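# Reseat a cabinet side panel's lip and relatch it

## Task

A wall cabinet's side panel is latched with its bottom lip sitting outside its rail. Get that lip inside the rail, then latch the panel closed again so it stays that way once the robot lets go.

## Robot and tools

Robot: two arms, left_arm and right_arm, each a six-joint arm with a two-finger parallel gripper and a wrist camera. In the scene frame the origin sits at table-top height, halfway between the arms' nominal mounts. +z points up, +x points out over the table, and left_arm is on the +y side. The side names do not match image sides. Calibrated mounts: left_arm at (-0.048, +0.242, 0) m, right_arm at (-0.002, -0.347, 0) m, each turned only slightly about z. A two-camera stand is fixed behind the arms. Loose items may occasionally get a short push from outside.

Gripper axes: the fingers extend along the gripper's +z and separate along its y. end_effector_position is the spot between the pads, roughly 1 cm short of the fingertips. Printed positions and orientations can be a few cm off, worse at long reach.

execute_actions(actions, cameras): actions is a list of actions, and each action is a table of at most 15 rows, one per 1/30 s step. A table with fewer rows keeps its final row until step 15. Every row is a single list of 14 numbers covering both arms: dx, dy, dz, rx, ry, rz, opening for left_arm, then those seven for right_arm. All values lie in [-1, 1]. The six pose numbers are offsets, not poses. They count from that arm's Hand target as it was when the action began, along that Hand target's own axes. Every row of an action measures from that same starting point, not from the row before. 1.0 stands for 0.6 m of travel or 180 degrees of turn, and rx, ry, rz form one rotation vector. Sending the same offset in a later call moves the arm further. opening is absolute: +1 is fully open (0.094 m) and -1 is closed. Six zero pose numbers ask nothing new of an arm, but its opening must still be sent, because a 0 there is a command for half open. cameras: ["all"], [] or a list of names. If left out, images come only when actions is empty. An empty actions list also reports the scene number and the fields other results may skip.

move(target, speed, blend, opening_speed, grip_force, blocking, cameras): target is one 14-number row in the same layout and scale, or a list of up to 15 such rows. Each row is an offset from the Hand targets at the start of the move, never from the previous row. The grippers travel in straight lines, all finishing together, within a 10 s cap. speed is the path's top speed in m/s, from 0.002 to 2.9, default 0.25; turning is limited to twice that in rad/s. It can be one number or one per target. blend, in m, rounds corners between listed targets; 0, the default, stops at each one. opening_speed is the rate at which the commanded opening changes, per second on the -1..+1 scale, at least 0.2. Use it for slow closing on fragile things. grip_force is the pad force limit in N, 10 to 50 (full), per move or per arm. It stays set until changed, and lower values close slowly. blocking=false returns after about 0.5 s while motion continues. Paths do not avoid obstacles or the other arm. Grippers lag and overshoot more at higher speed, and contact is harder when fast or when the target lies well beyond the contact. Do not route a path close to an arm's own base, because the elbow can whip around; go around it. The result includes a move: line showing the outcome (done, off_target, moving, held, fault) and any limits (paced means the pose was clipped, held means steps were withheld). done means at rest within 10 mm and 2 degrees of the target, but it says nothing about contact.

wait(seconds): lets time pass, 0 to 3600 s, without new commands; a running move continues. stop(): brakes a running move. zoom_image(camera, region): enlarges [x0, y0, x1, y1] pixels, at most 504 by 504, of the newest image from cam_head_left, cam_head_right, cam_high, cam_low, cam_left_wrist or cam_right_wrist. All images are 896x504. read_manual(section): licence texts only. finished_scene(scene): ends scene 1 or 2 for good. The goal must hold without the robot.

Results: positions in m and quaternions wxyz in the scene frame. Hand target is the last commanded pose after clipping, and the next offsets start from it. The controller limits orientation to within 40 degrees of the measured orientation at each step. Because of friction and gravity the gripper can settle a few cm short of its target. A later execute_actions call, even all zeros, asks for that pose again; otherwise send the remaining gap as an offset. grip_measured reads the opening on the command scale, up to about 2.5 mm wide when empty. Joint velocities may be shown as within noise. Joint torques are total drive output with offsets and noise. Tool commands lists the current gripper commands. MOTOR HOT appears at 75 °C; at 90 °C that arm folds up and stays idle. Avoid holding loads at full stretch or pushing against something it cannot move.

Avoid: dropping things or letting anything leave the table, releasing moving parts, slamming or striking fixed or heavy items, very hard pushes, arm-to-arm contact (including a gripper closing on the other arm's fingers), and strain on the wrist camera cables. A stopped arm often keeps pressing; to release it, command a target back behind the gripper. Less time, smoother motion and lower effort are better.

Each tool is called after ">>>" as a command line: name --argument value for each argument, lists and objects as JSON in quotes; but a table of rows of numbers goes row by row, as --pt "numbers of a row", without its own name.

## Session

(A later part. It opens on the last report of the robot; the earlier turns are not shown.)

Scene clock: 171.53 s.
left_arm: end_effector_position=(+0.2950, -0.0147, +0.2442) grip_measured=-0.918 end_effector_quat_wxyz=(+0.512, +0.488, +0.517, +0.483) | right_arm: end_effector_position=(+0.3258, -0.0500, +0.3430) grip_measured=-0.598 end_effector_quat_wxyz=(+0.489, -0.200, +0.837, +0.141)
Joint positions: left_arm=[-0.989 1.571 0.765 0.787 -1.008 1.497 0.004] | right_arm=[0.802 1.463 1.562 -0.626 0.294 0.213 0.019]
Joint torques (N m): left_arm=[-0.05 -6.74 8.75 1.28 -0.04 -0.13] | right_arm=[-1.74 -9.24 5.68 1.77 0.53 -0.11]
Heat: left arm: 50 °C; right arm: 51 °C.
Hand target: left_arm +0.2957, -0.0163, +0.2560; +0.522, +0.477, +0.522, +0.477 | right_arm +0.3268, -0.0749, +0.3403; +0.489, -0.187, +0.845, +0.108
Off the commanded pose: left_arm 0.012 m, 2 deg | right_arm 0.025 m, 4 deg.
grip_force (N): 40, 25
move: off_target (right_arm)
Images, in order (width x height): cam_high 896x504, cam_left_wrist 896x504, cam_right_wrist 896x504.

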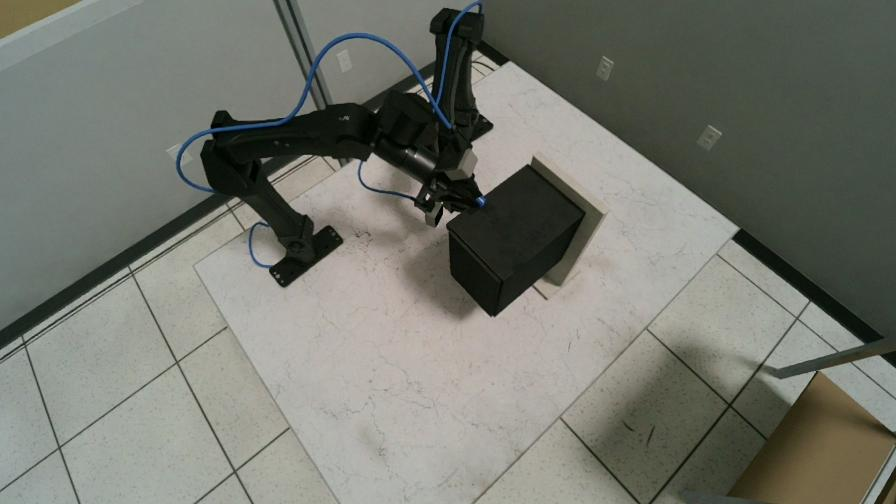

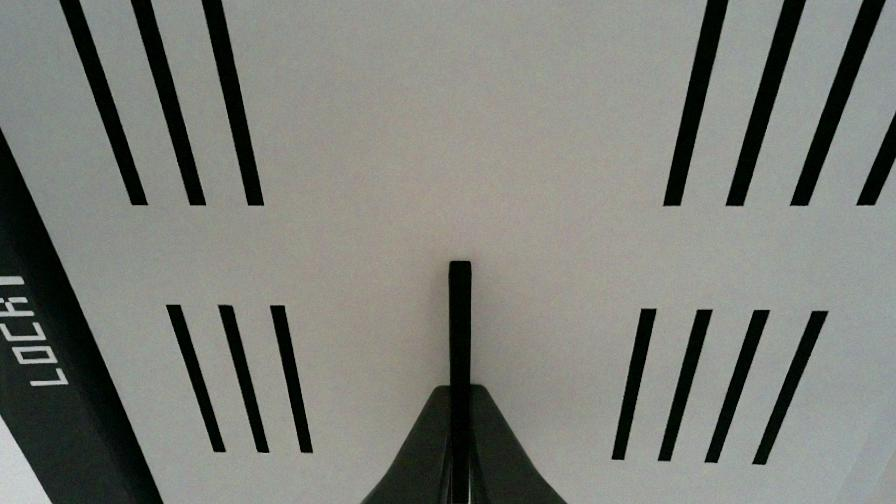

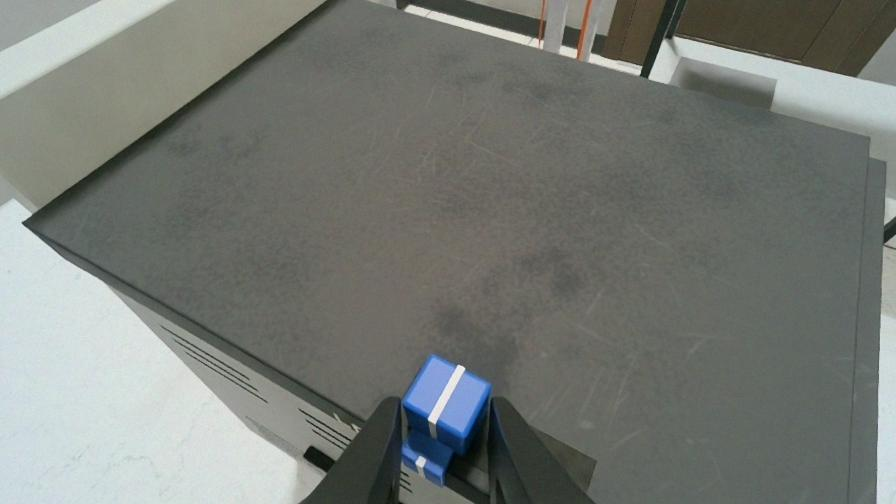

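>>> move --target '[0,0,0,0,0,0,-1,0.008,-0.035,-0.014,0,0,0,-0.75]' --speed 0.08 --cameras '["cam_left_wrist","cam_right_wrist"]'

Scene clock: 174.87 s.
left_arm: end_effector_position=(+0.2946, -0.0165, +0.2442) grip_measured=-0.918 end_effector_quat_wxyz=(+0.514, +0.490, +0.515, +0.481) | right_arm: end_effector_position=(+0.3257, -0.0646, +0.3433) grip_measured=-0.668 end_effector_quat_wxyz=(+0.488, -0.204, +0.834, +0.156)
Joint positions: left_arm=[-0.99 1.571 0.765 0.787 -1.001 1.497 0.004] | right_arm=[0.75 1.411 1.51 -0.607 0.22 0.19 0.016]
Joint torques (N m): left_arm=[0.08 -6.69 8.76 1.29 -0.11 -0.13] | right_arm=[-2.33 -9.52 5.83 1.6 0.72 -0.22]
Heat: left arm: 50 °C; right arm: 50 °C.
Hand target: left_arm +0.2956, -0.0164, +0.2560; +0.522, +0.478, +0.521, +0.477 | right_arm +0.3268, -0.0979, +0.3403; +0.489, -0.187, +0.845, +0.108
Off the commanded pose: left_arm 0.012 m, 2 deg | right_arm 0.034 m, 6 deg.
grip_force (N): 40, 25
move: off_target (right_arm)

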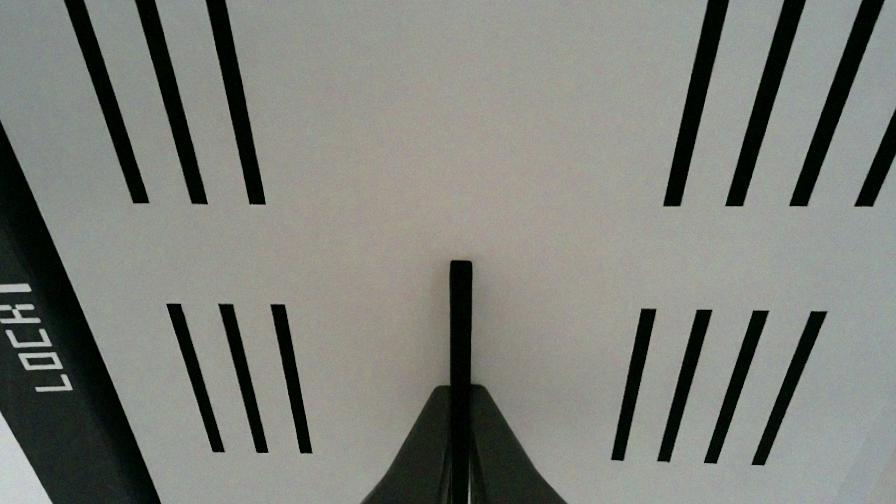

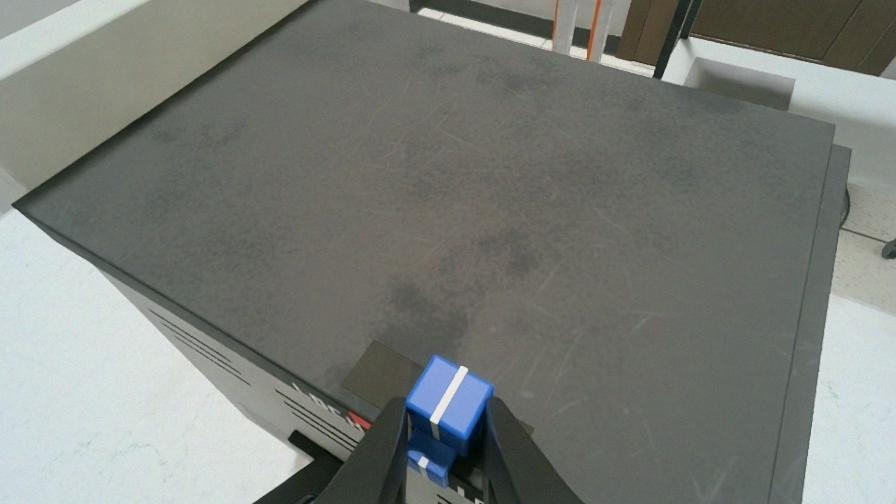

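>>> move --target '[0,0,0,0,0,0,-1,0.005,-0.026,-0.010,0,0,0,-0.75]' --speed 0.08 --cameras '["cam_left_wrist","cam_right_wrist"]'

Scene clock: 178.17 s.
left_arm: end_effector_position=(+0.2943, -0.0151, +0.2319) grip_measured=-0.918 end_effector_quat_wxyz=(+0.488, +0.513, +0.511, +0.487) | right_arm: end_effector_position=(+0.3257, -0.0735, +0.3436) grip_measured=-0.668 end_effector_quat_wxyz=(+0.487, -0.212, +0.831, +0.167)
Joint positions: left_arm=[-0.99 1.572 0.765 0.715 -1.006 1.493 0.004] | right_arm=[0.709 1.379 1.479 -0.596 0.157 0.165 0.016]
Joint torques (N m): left_arm=[0.08 -7.05 8.61 2.04 -0.11 -0.16] | right_arm=[-2.91 -10.02 5.9 1.46 0.9 -0.23]
Heat: left arm: 49 °C; right arm: 49 °C.
Hand target: left_arm +0.2956, -0.0164, +0.2559; +0.522, +0.478, +0.521, +0.477 | right_arm +0.3274, -0.1150, +0.3407; +0.489, -0.186, +0.845, +0.108
Off the commanded pose: left_arm 0.024 m, 6 deg | right_arm 0.041 m, 8 deg.
grip_force (N): 40, 25
move: off_target (right_arm)

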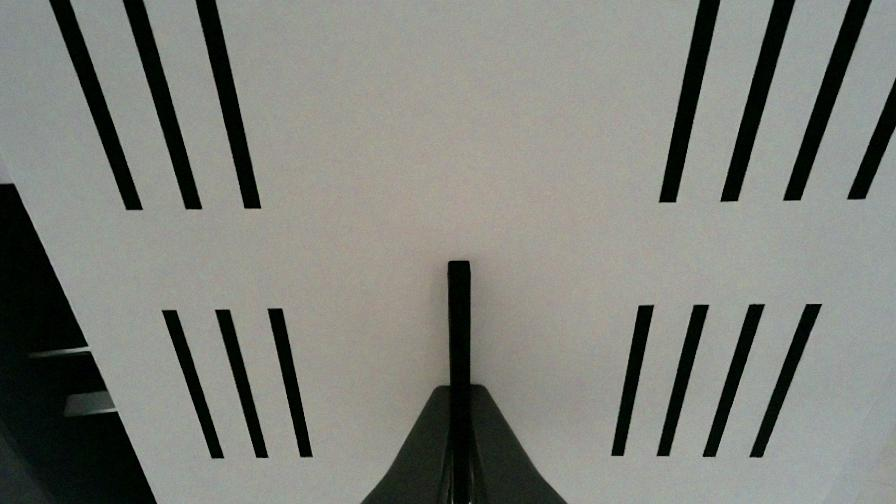

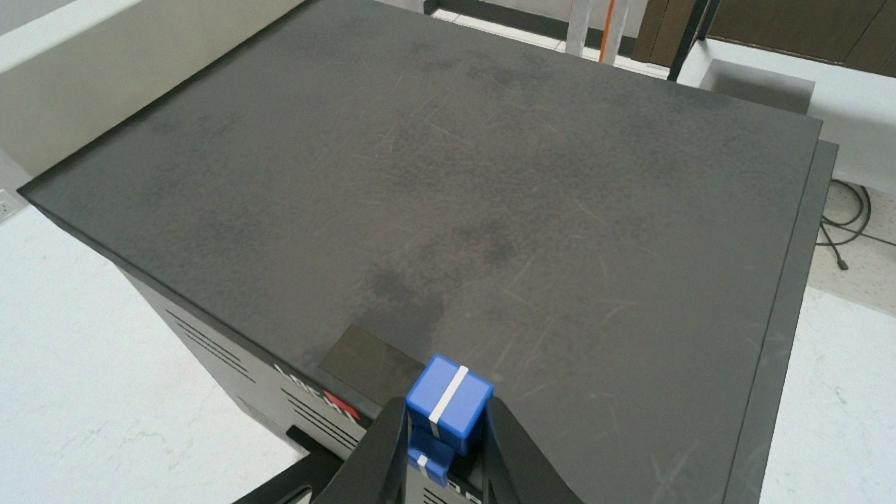

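>>> move --pt "0 0 0 0 0 0 -1 -0.018 0.064 0.021 0 0 0 -0.75" --pt "0 0 0 0 0 0 -1 -0.018 0.064 0.021 0 0 0 -0.2" --pt "0 0.017 -0.083 0 0 0 -1 -0.03 0.03 -0.22 0 0 0 -0.2" --speed 0.12 --cameras '["all"]'

>>> zoom_image --camera "cam_right_wrist" --region '[200, 100, 700, 504]'

Scene clock: 187.80 s.
left_arm: end_effector_position=(+0.2500, -0.0232, +0.2454) grip_measured=-0.918 end_effector_quat_wxyz=(+0.494, +0.513, +0.507, +0.486) | right_arm: end_effector_position=(+0.2252, -0.1388, +0.4138) grip_measured=-0.202 end_effector_quat_wxyz=(+0.481, -0.194, +0.848, +0.107)
Joint positions: left_arm=[-1.133 1.484 0.736 0.654 -1.138 1.484 0.004] | right_arm=[0.962 1.231 1.783 -1.169 0.479 0.31 0.037]
Joint torques (N m): left_arm=[-0.38 -8.47 6.38 1.9 -0.27 -0.08] | right_arm=[0.38 -2.62 7.72 2.04 0.29 0.06]
Heat: left arm: 49 °C; right arm: 48 °C.
Hand target: left_arm +0.2459, -0.0154, +0.2661; +0.522, +0.478, +0.522, +0.477 | right_arm +0.2240, -0.1431, +0.4220; +0.489, -0.187, +0.845, +0.108
Off the commanded pose: left_arm 0.022 m, 6 deg | right_arm 0.009 m, 1 deg.
grip_force (N): 40, 25
move: off_target (left_arm)

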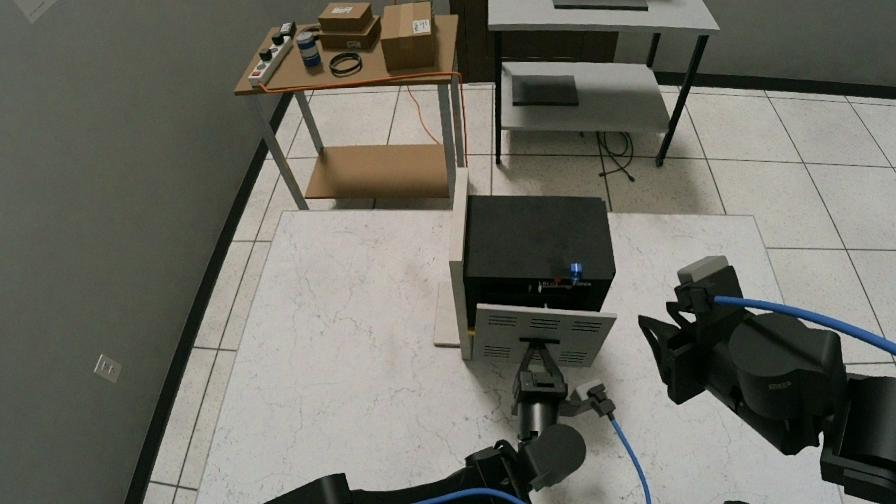

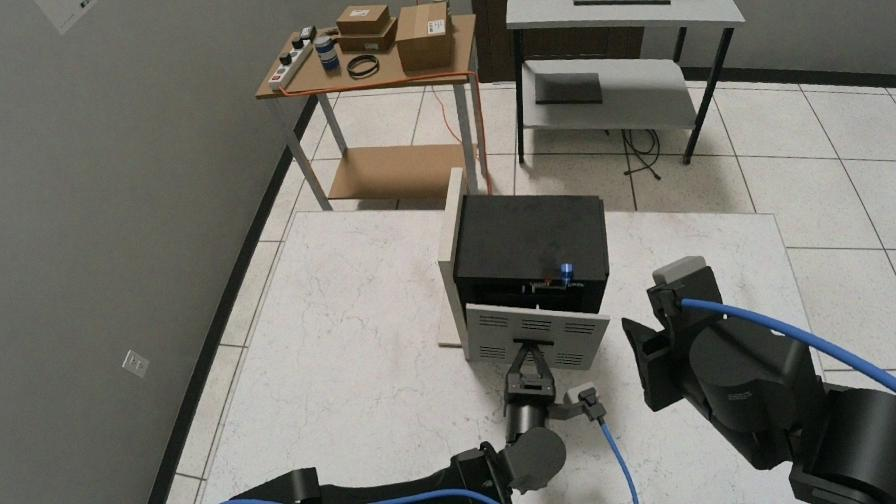

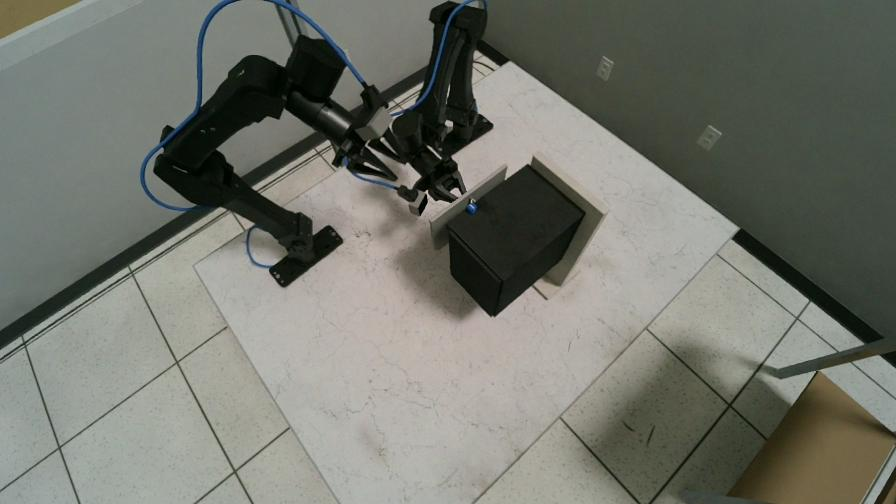

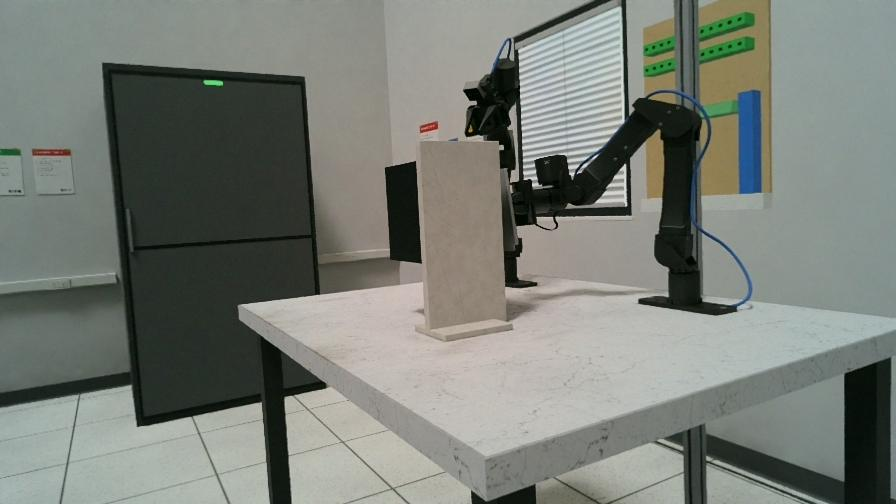

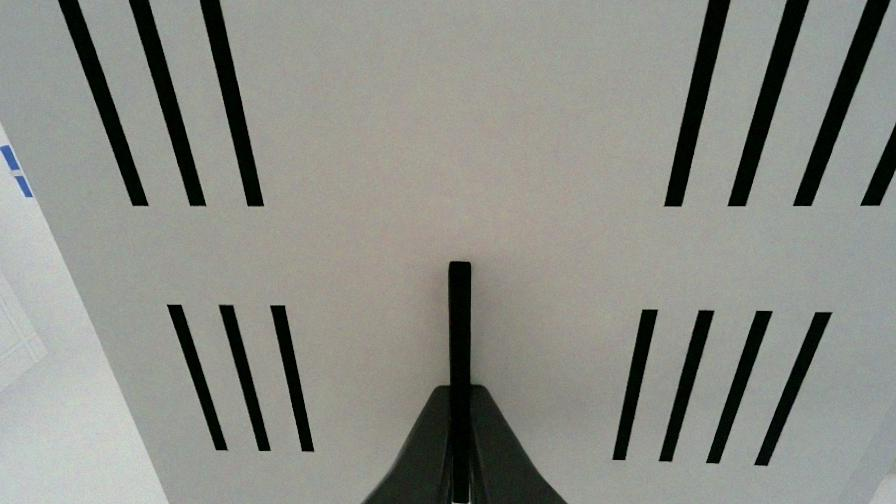

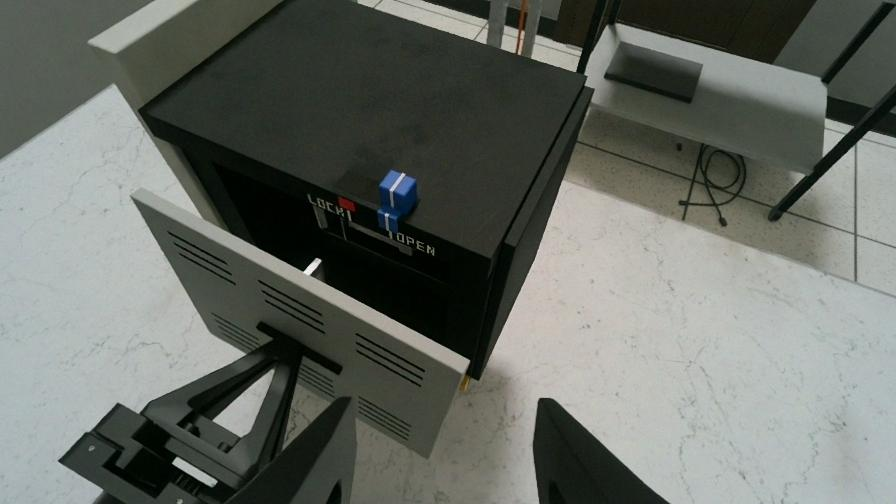

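Scaled by 1.008.

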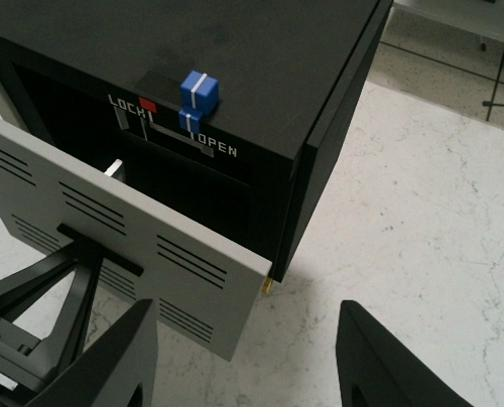

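>>> move --target '[0,0,-0.15,0,0,0,-1,0.123,-0.077,-0.013,0,0,0,-0.2]' --speed 0.2 --cameras '["cam_right_wrist","cam_head_left"]'

>>> zoom_image --camera "cam_right_wrist" --region '[150, 130, 450, 400]'

Scene clock: 197.17 s.
left_arm: end_effector_position=(+0.1573, -0.0250, +0.2560) grip_measured=-0.918 end_effector_quat_wxyz=(+0.507, +0.502, +0.503, +0.487) | right_arm: end_effector_position=(+0.2032, -0.2042, +0.3646) grip_measured=-0.202 end_effector_quat_wxyz=(+0.490, -0.185, +0.845, +0.108)
Joint positions: left_arm=[-1.46 1.376 0.671 0.611 -1.461 1.456 0.004] | right_arm=[0.826 0.885 1.378 -1.056 0.382 0.233 0.037]
Joint torques (N m): left_arm=[-0.21 -6.98 5.98 1.46 -0.29 -0.11] | right_arm=[-0.44 0.17 4.72 2.36 0.04 -0.09]
Heat: left arm: 48 °C; right arm: 49 °C.
Hand target: left_arm +0.1559, -0.0152, +0.2660; +0.522, +0.478, +0.521, +0.477 | right_arm +0.2040, -0.2034, +0.3619; +0.489, -0.186, +0.845, +0.108
Off the commanded pose: left_arm 0.014 m, 4 deg | right_arm 0.003 m, 0 deg.
grip_force (N): 40, 25
move: off_target (left_arm)
Images, in order (width x height): cam_head_left 896x504, cam_right_wrist 896x504.

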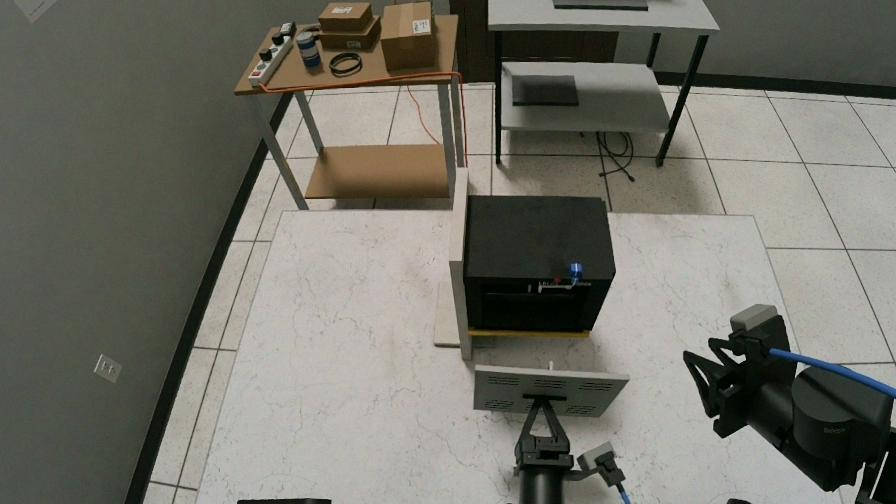

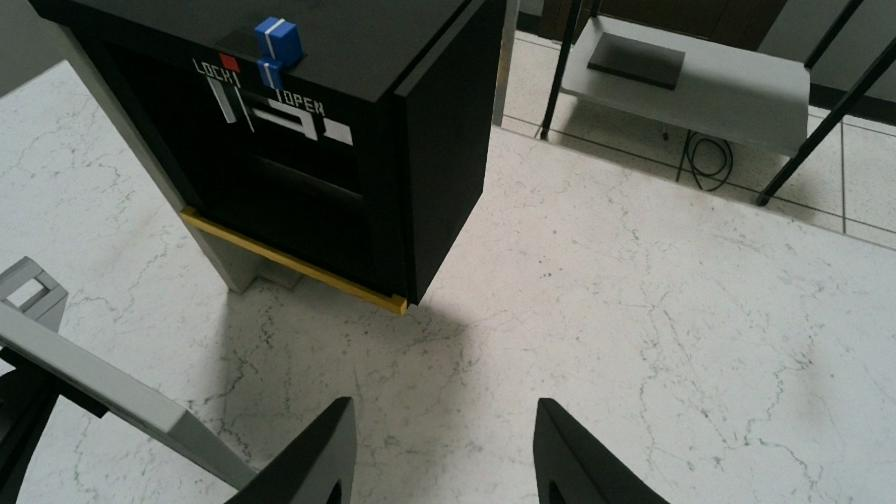

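Scaled by 1.680.

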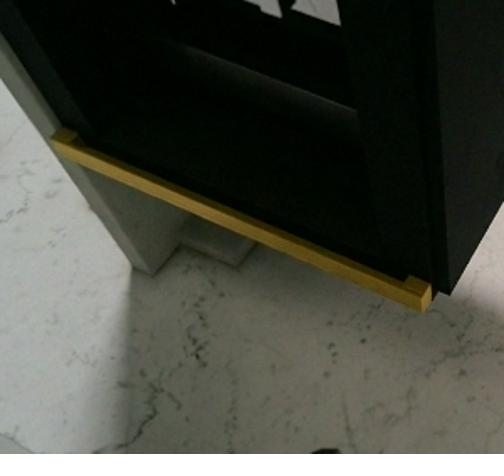

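>>> move --target '[0.016,0.010,0.175,-0.067,0,-0.011,-1,0,0,0,0,0,0,-0.2]' --speed 0.15 --cameras '["cam_right_wrist","cam_head_left","cam_low"]'

>>> zoom_image --camera "cam_right_wrist" --region '[150, 130, 450, 400]'

>>> zoom_image --camera "cam_head_left" --region '[430, 230, 650, 390]'

Scene clock: 235.53 s.
left_arm: end_effector_position=(+0.2622, -0.0069, +0.2549) grip_measured=-0.918 end_effector_quat_wxyz=(+0.541, +0.444, +0.477, +0.532) | right_arm: end_effector_position=(+0.2032, -0.2041, +0.3647) grip_measured=-0.202 end_effector_quat_wxyz=(+0.490, -0.185, +0.845, +0.108)
Joint positions: left_arm=[-1.075 1.645 0.626 1.355 -1.099 1.829 0.004] | right_arm=[0.826 0.885 1.378 -1.056 0.382 0.233 0.037]
Joint torques (N m): left_arm=[0.57 -5.85 5.59 2.2 0.4 -0.04] | right_arm=[-0.46 0.2 4.78 2.36 0.06 -0.08]
Motor temperatures (°C): left_arm=[35 38 46 43 32 34 33] | right_arm=[32 35 42 50 34 30 30]
Heat: left arm: 46 °C; right arm: 50 °C.
Hand target: left_arm +0.2609, -0.0053, +0.2712; +0.578, +0.411, +0.477, +0.520 | right_arm +0.2040, -0.2034, +0.3619; +0.489, -0.186, +0.845, +0.108
Off the commanded pose: left_arm 0.016 m, 6 deg | right_arm 0.003 m, 0 deg.
grip_force (N): 40, 25
move: off_target (left_arm)
Images, in order (width x height): cam_head_left 896x504, cam_low 896x504, cam_right_wrist 896x504.

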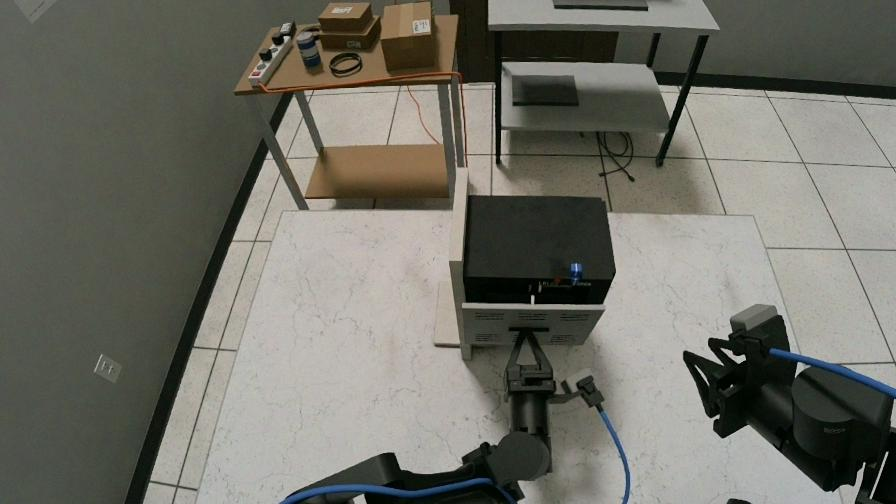

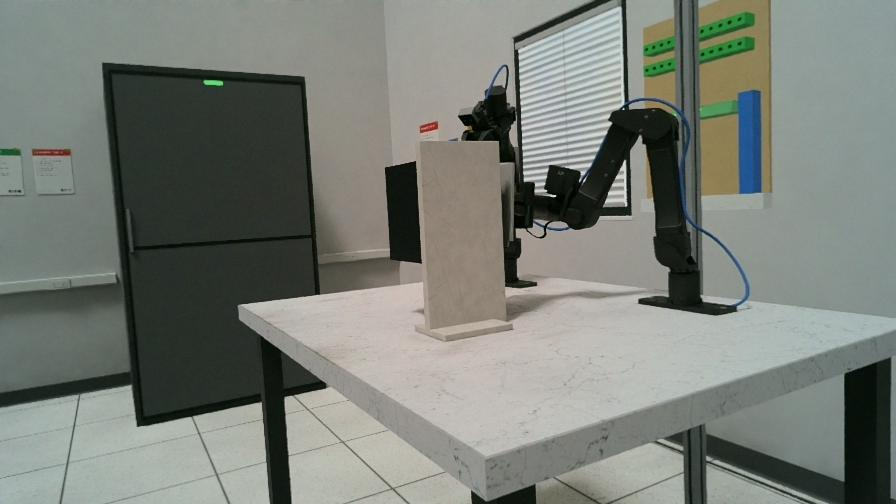

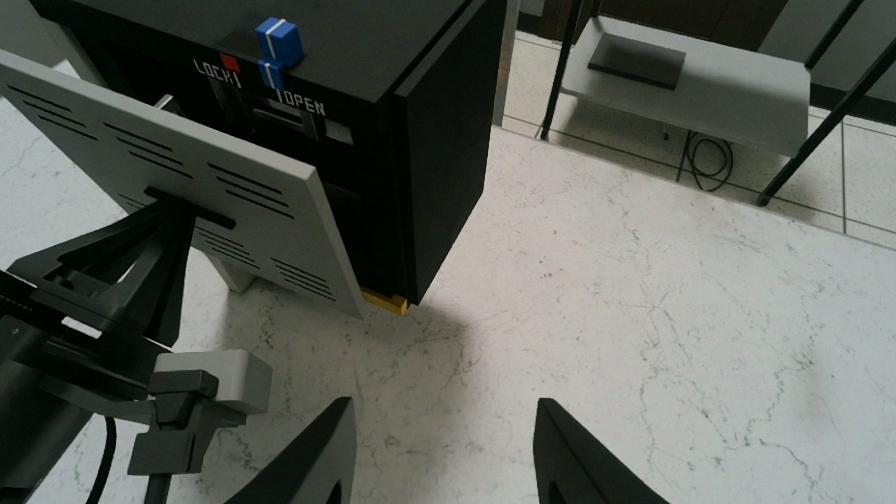

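Scaled by 1.680.

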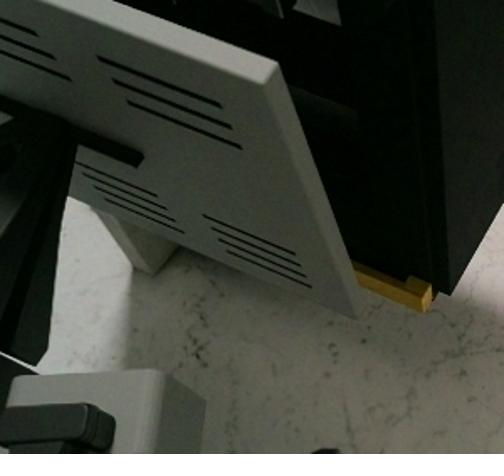

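Scaled by 2.291.

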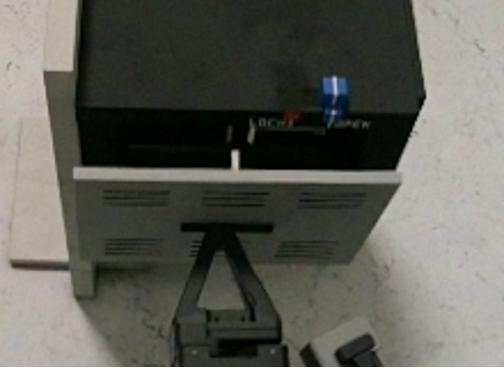

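>>> move --pt "-0.015 -0.002 0 0.0014 -0.0107 -0.0023 -1 0 0 0 0 0 0 -0.2" --pt "-0.0153 -0.009 0.056 0.0014 -0.0107 -0.0023 -1 0 0 0 0 0 0 -0.2" --speed 0.08 --cameras '["cam_right_wrist","cam_head_left"]'

>>> zoom_image --camera "cam_right_wrist" --region '[250, 130, 450, 350]'

>>> zoom_image --camera "cam_head_left" --region '[430, 230, 650, 390]'

Scene clock: 249.40 s.
left_arm: end_effector_position=(+0.2858, -0.0041, +0.2419) grip_measured=-0.918 end_effector_quat_wxyz=(+0.538, +0.459, +0.469, +0.529) | right_arm: end_effector_position=(+0.2032, -0.2041, +0.3647) grip_measured=-0.202 end_effector_quat_wxyz=(+0.490, -0.185, +0.845, +0.108)
Joint positions: left_arm=[-0.992 1.68 0.631 1.309 -1 1.771 0.004] | right_arm=[0.826 0.885 1.378 -1.056 0.382 0.233 0.037]
Joint torques (N m): left_arm=[1.52 -6 11.21 1.75 0.55 -0.22] | right_arm=[-0.49 0.21 4.77 2.35 0.06 -0.07]
Heat: left arm: 46 °C; right arm: 51 °C.
Hand target: left_arm +0.2948, -0.0144, +0.2741; +0.587, +0.419, +0.469, +0.510 | right_arm +0.2040, -0.2034, +0.3618; +0.489, -0.186, +0.845, +0.108
Off the commanded pose: left_arm 0.035 m, 7 deg | right_arm 0.003 m, 0 deg.
grip_force (N): 40, 25
move: off_target (left_arm)
Images, in order (width x height): cam_head_left 896x504, cam_right_wrist 896x504.

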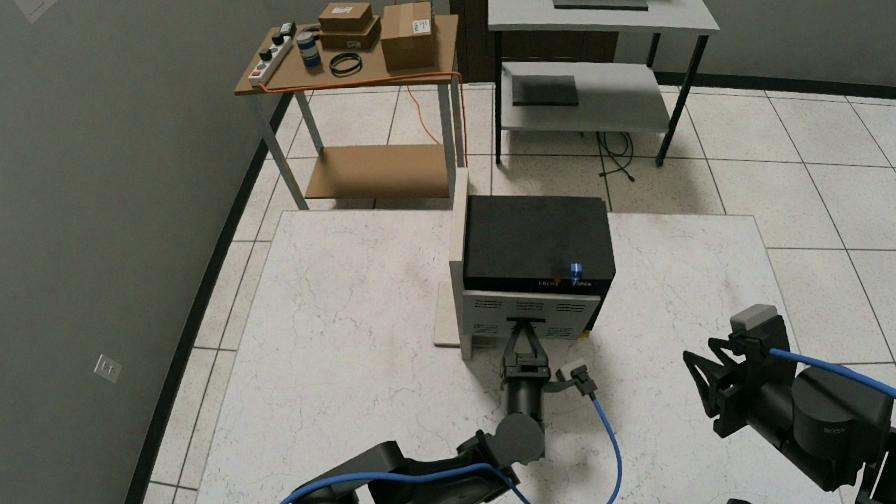

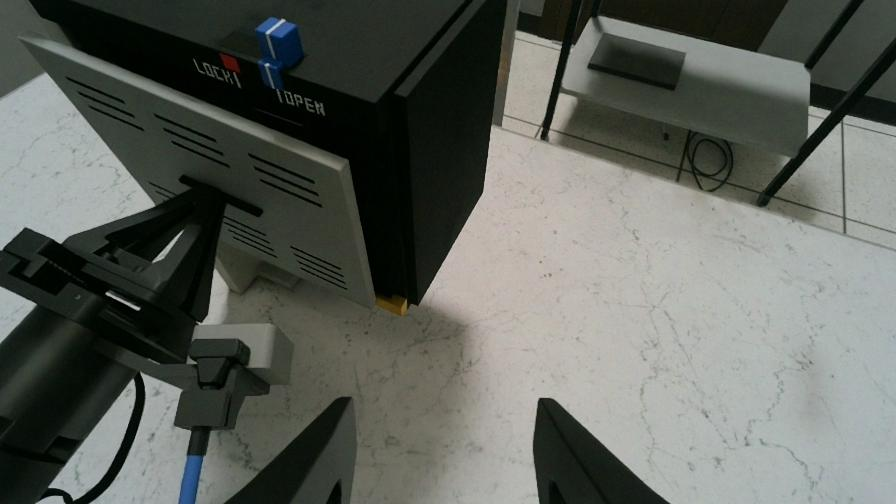

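Scaled by 2.291.

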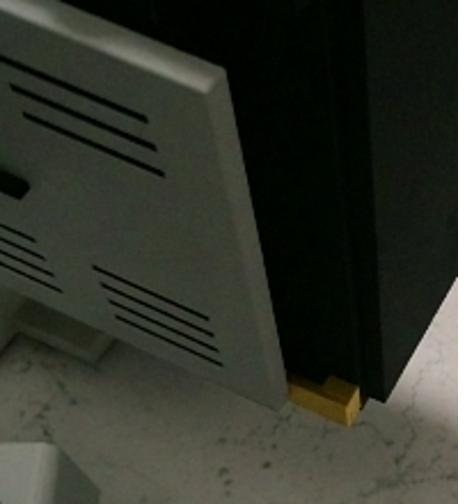

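Scaled by 2.291.

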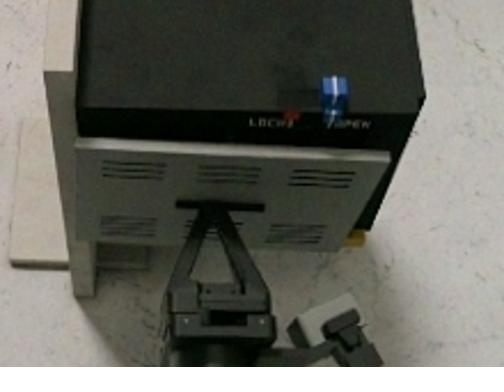

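>>> move --target '[-0.019,0.016,-0.038,0,0,0,-1,0,0,0,0,0,0,-0.2]' --speed 0.1 --cameras '["cam_right_wrist","cam_head_left"]'

>>> zoom_image --camera "cam_head_left" --region '[430, 230, 650, 390]'

>>> zoom_image --camera "cam_right_wrist" --region '[250, 130, 450, 350]'

Scene clock: 256.80 s.
left_arm: end_effector_position=(+0.2689, -0.0210, +0.2418) grip_measured=-0.918 end_effector_quat_wxyz=(+0.539, +0.473, +0.458, +0.525) | right_arm: end_effector_position=(+0.2032, -0.2041, +0.3647) grip_measured=-0.202 end_effector_quat_wxyz=(+0.490, -0.185, +0.845, +0.108)
Joint positions: left_arm=[-1.062 1.68 0.637 1.305 -1.038 1.801 0.004] | right_arm=[0.826 0.885 1.378 -1.056 0.382 0.233 0.037]
Joint torques (N m): left_arm=[0.08 -7.1 10.24 2.18 0.15 0.02] | right_arm=[-0.49 0.18 4.79 2.34 0.05 -0.08]
Heat: left arm: 47 °C; right arm: 51 °C.
Hand target: left_arm +0.2701, -0.0240, +0.2801; +0.586, +0.419, +0.470, +0.510 | right_arm +0.2040, -0.2034, +0.3618; +0.489, -0.186, +0.845, +0.108
Off the commanded pose: left_arm 0.038 m, 9 deg | right_arm 0.003 m, 0 deg.
grip_force (N): 40, 25
move: off_target (left_arm)
Images, in order (width x height): cam_head_left 896x504, cam_right_wrist 896x504.

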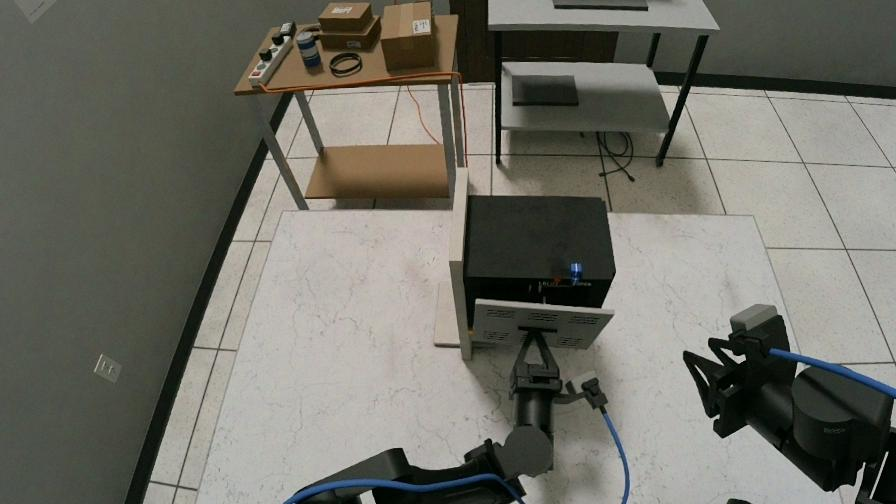

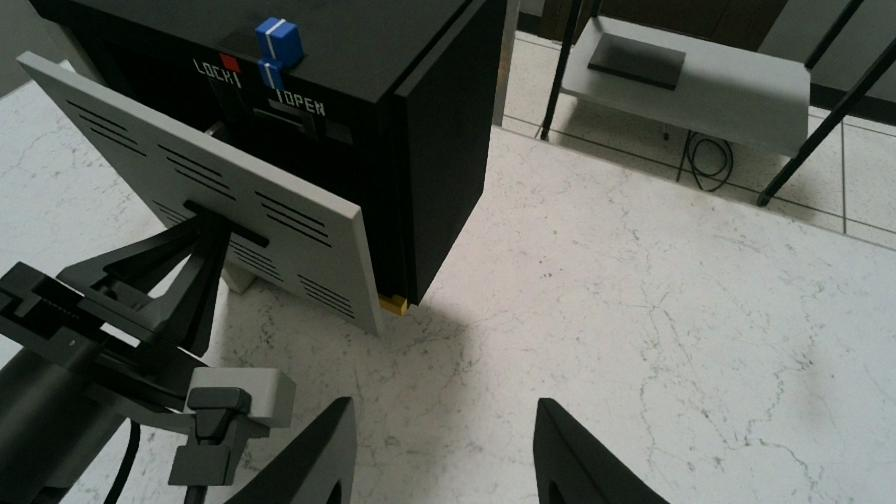

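Scaled by 2.291.

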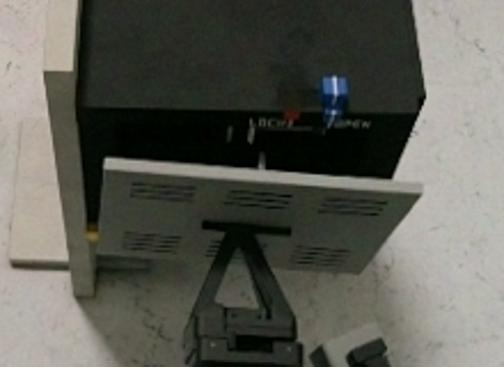

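Scaled by 2.291.

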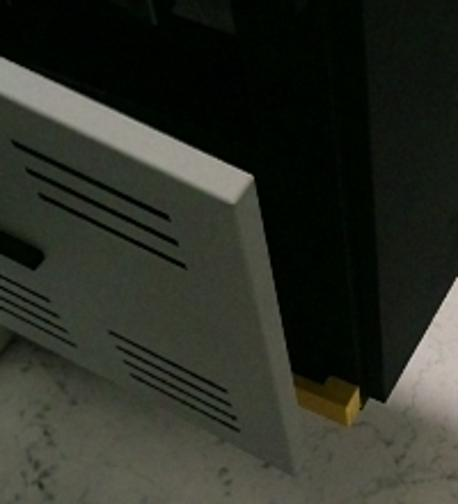

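>>> execute_actions --actions '[[[0.008,0.01,0,0,0.0015,0.002,-1,0,0,0,0,0,0,-0.2]]]' --cameras '["cam_left_wrist"]'

Scene clock: 262.30 s.
left_arm: end_effector_position=(+0.2689, -0.0210, +0.2418) grip_measured=-0.918 end_effector_quat_wxyz=(+0.536, +0.475, +0.456, +0.527) | right_arm: end_effector_position=(+0.2032, -0.2041, +0.3647) grip_measured=-0.202 end_effector_quat_wxyz=(+0.490, -0.185, +0.845, +0.108)
Joint positions: left_arm=[-1.062 1.68 0.637 1.305 -1.038 1.81 0.004] | right_arm=[0.826 0.885 1.378 -1.056 0.382 0.233 0.037]
Joint torques (N m): left_arm=[0.55 -9.58 9.5 1.9 0.16 -0.02] | right_arm=[-0.5 0.17 4.74 2.34 0.06 -0.08]
Heat: left arm: 47 °C; right arm: 51 °C.
Hand target: left_arm +0.2691, -0.0185, +0.2853; +0.584, +0.420, +0.470, +0.513 | right_arm +0.2040, -0.2034, +0.3618; +0.489, -0.186, +0.845, +0.108
Off the commanded pose: left_arm 0.044 m, 9 deg | right_arm 0.003 m, 0 deg.
grip_force (N): 40, 25

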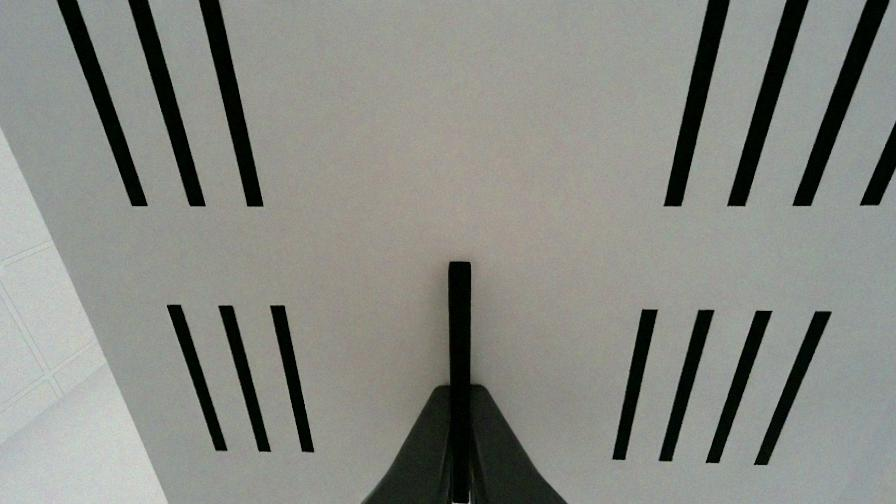

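>>> move --pt "0.002 0.027 -0.006 -0.0007 0.0053 0.0011 -1 0 0 0 0 0 0 -0.2" --pt "0.0075 -0.016 -0.0155 -0.0007 0.0053 0.0011 -1 0 0 0 0 0 0 -0.2" --speed 0.1 --cameras '["cam_head_left","cam_right_wrist"]'

>>> zoom_image --camera "cam_head_left" --region '[430, 230, 650, 390]'

>>> zoom_image --camera "cam_right_wrist" --region '[250, 130, 450, 350]'

Scene clock: 272.63 s.
left_arm: end_effector_position=(+0.2656, -0.0152, +0.2538) grip_measured=-0.918 end_effector_quat_wxyz=(+0.539, +0.456, +0.467, +0.533) | right_arm: end_effector_position=(+0.2032, -0.2041, +0.3647) grip_measured=-0.202 end_effector_quat_wxyz=(+0.490, -0.185, +0.845, +0.108)
Joint positions: left_arm=[-1.072 1.662 0.647 1.333 -1.077 1.836 0.004] | right_arm=[0.826 0.885 1.378 -1.056 0.382 0.233 0.037]
Joint torques (N m): left_arm=[-0.49 -6 6.52 2.26 0.22 -0.07] | right_arm=[-0.46 0.14 4.75 2.34 0.06 -0.07]
Heat: left arm: 48 °C; right arm: 52 °C.
Hand target: left_arm +0.2621, -0.0153, +0.2735; +0.579, +0.416, +0.473, +0.518 | right_arm +0.2040, -0.2034, +0.3618; +0.489, -0.186, +0.845, +0.108
Off the commanded pose: left_arm 0.020 m, 7 deg | right_arm 0.003 m, 0 deg.
grip_force (N): 40, 25
move: off_target (left_arm)

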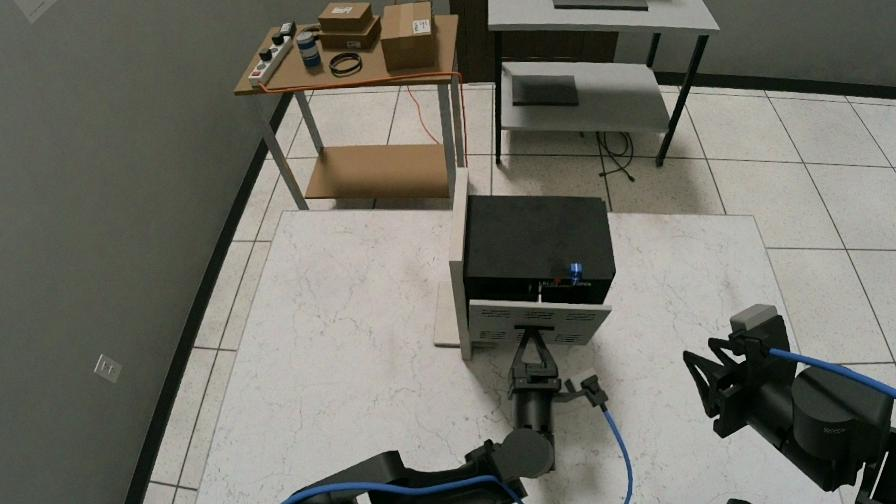

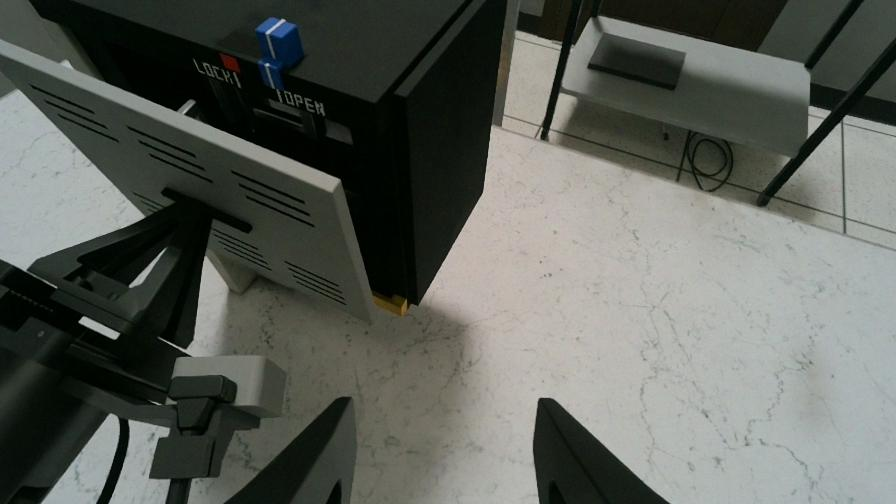

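Scaled by 2.291.

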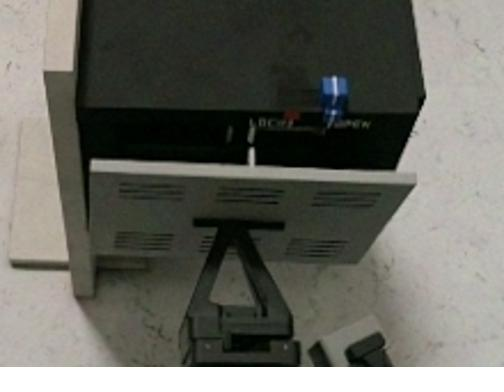

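Scaled by 2.291.

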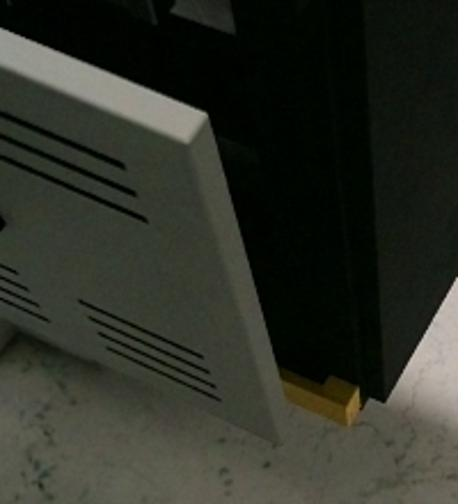

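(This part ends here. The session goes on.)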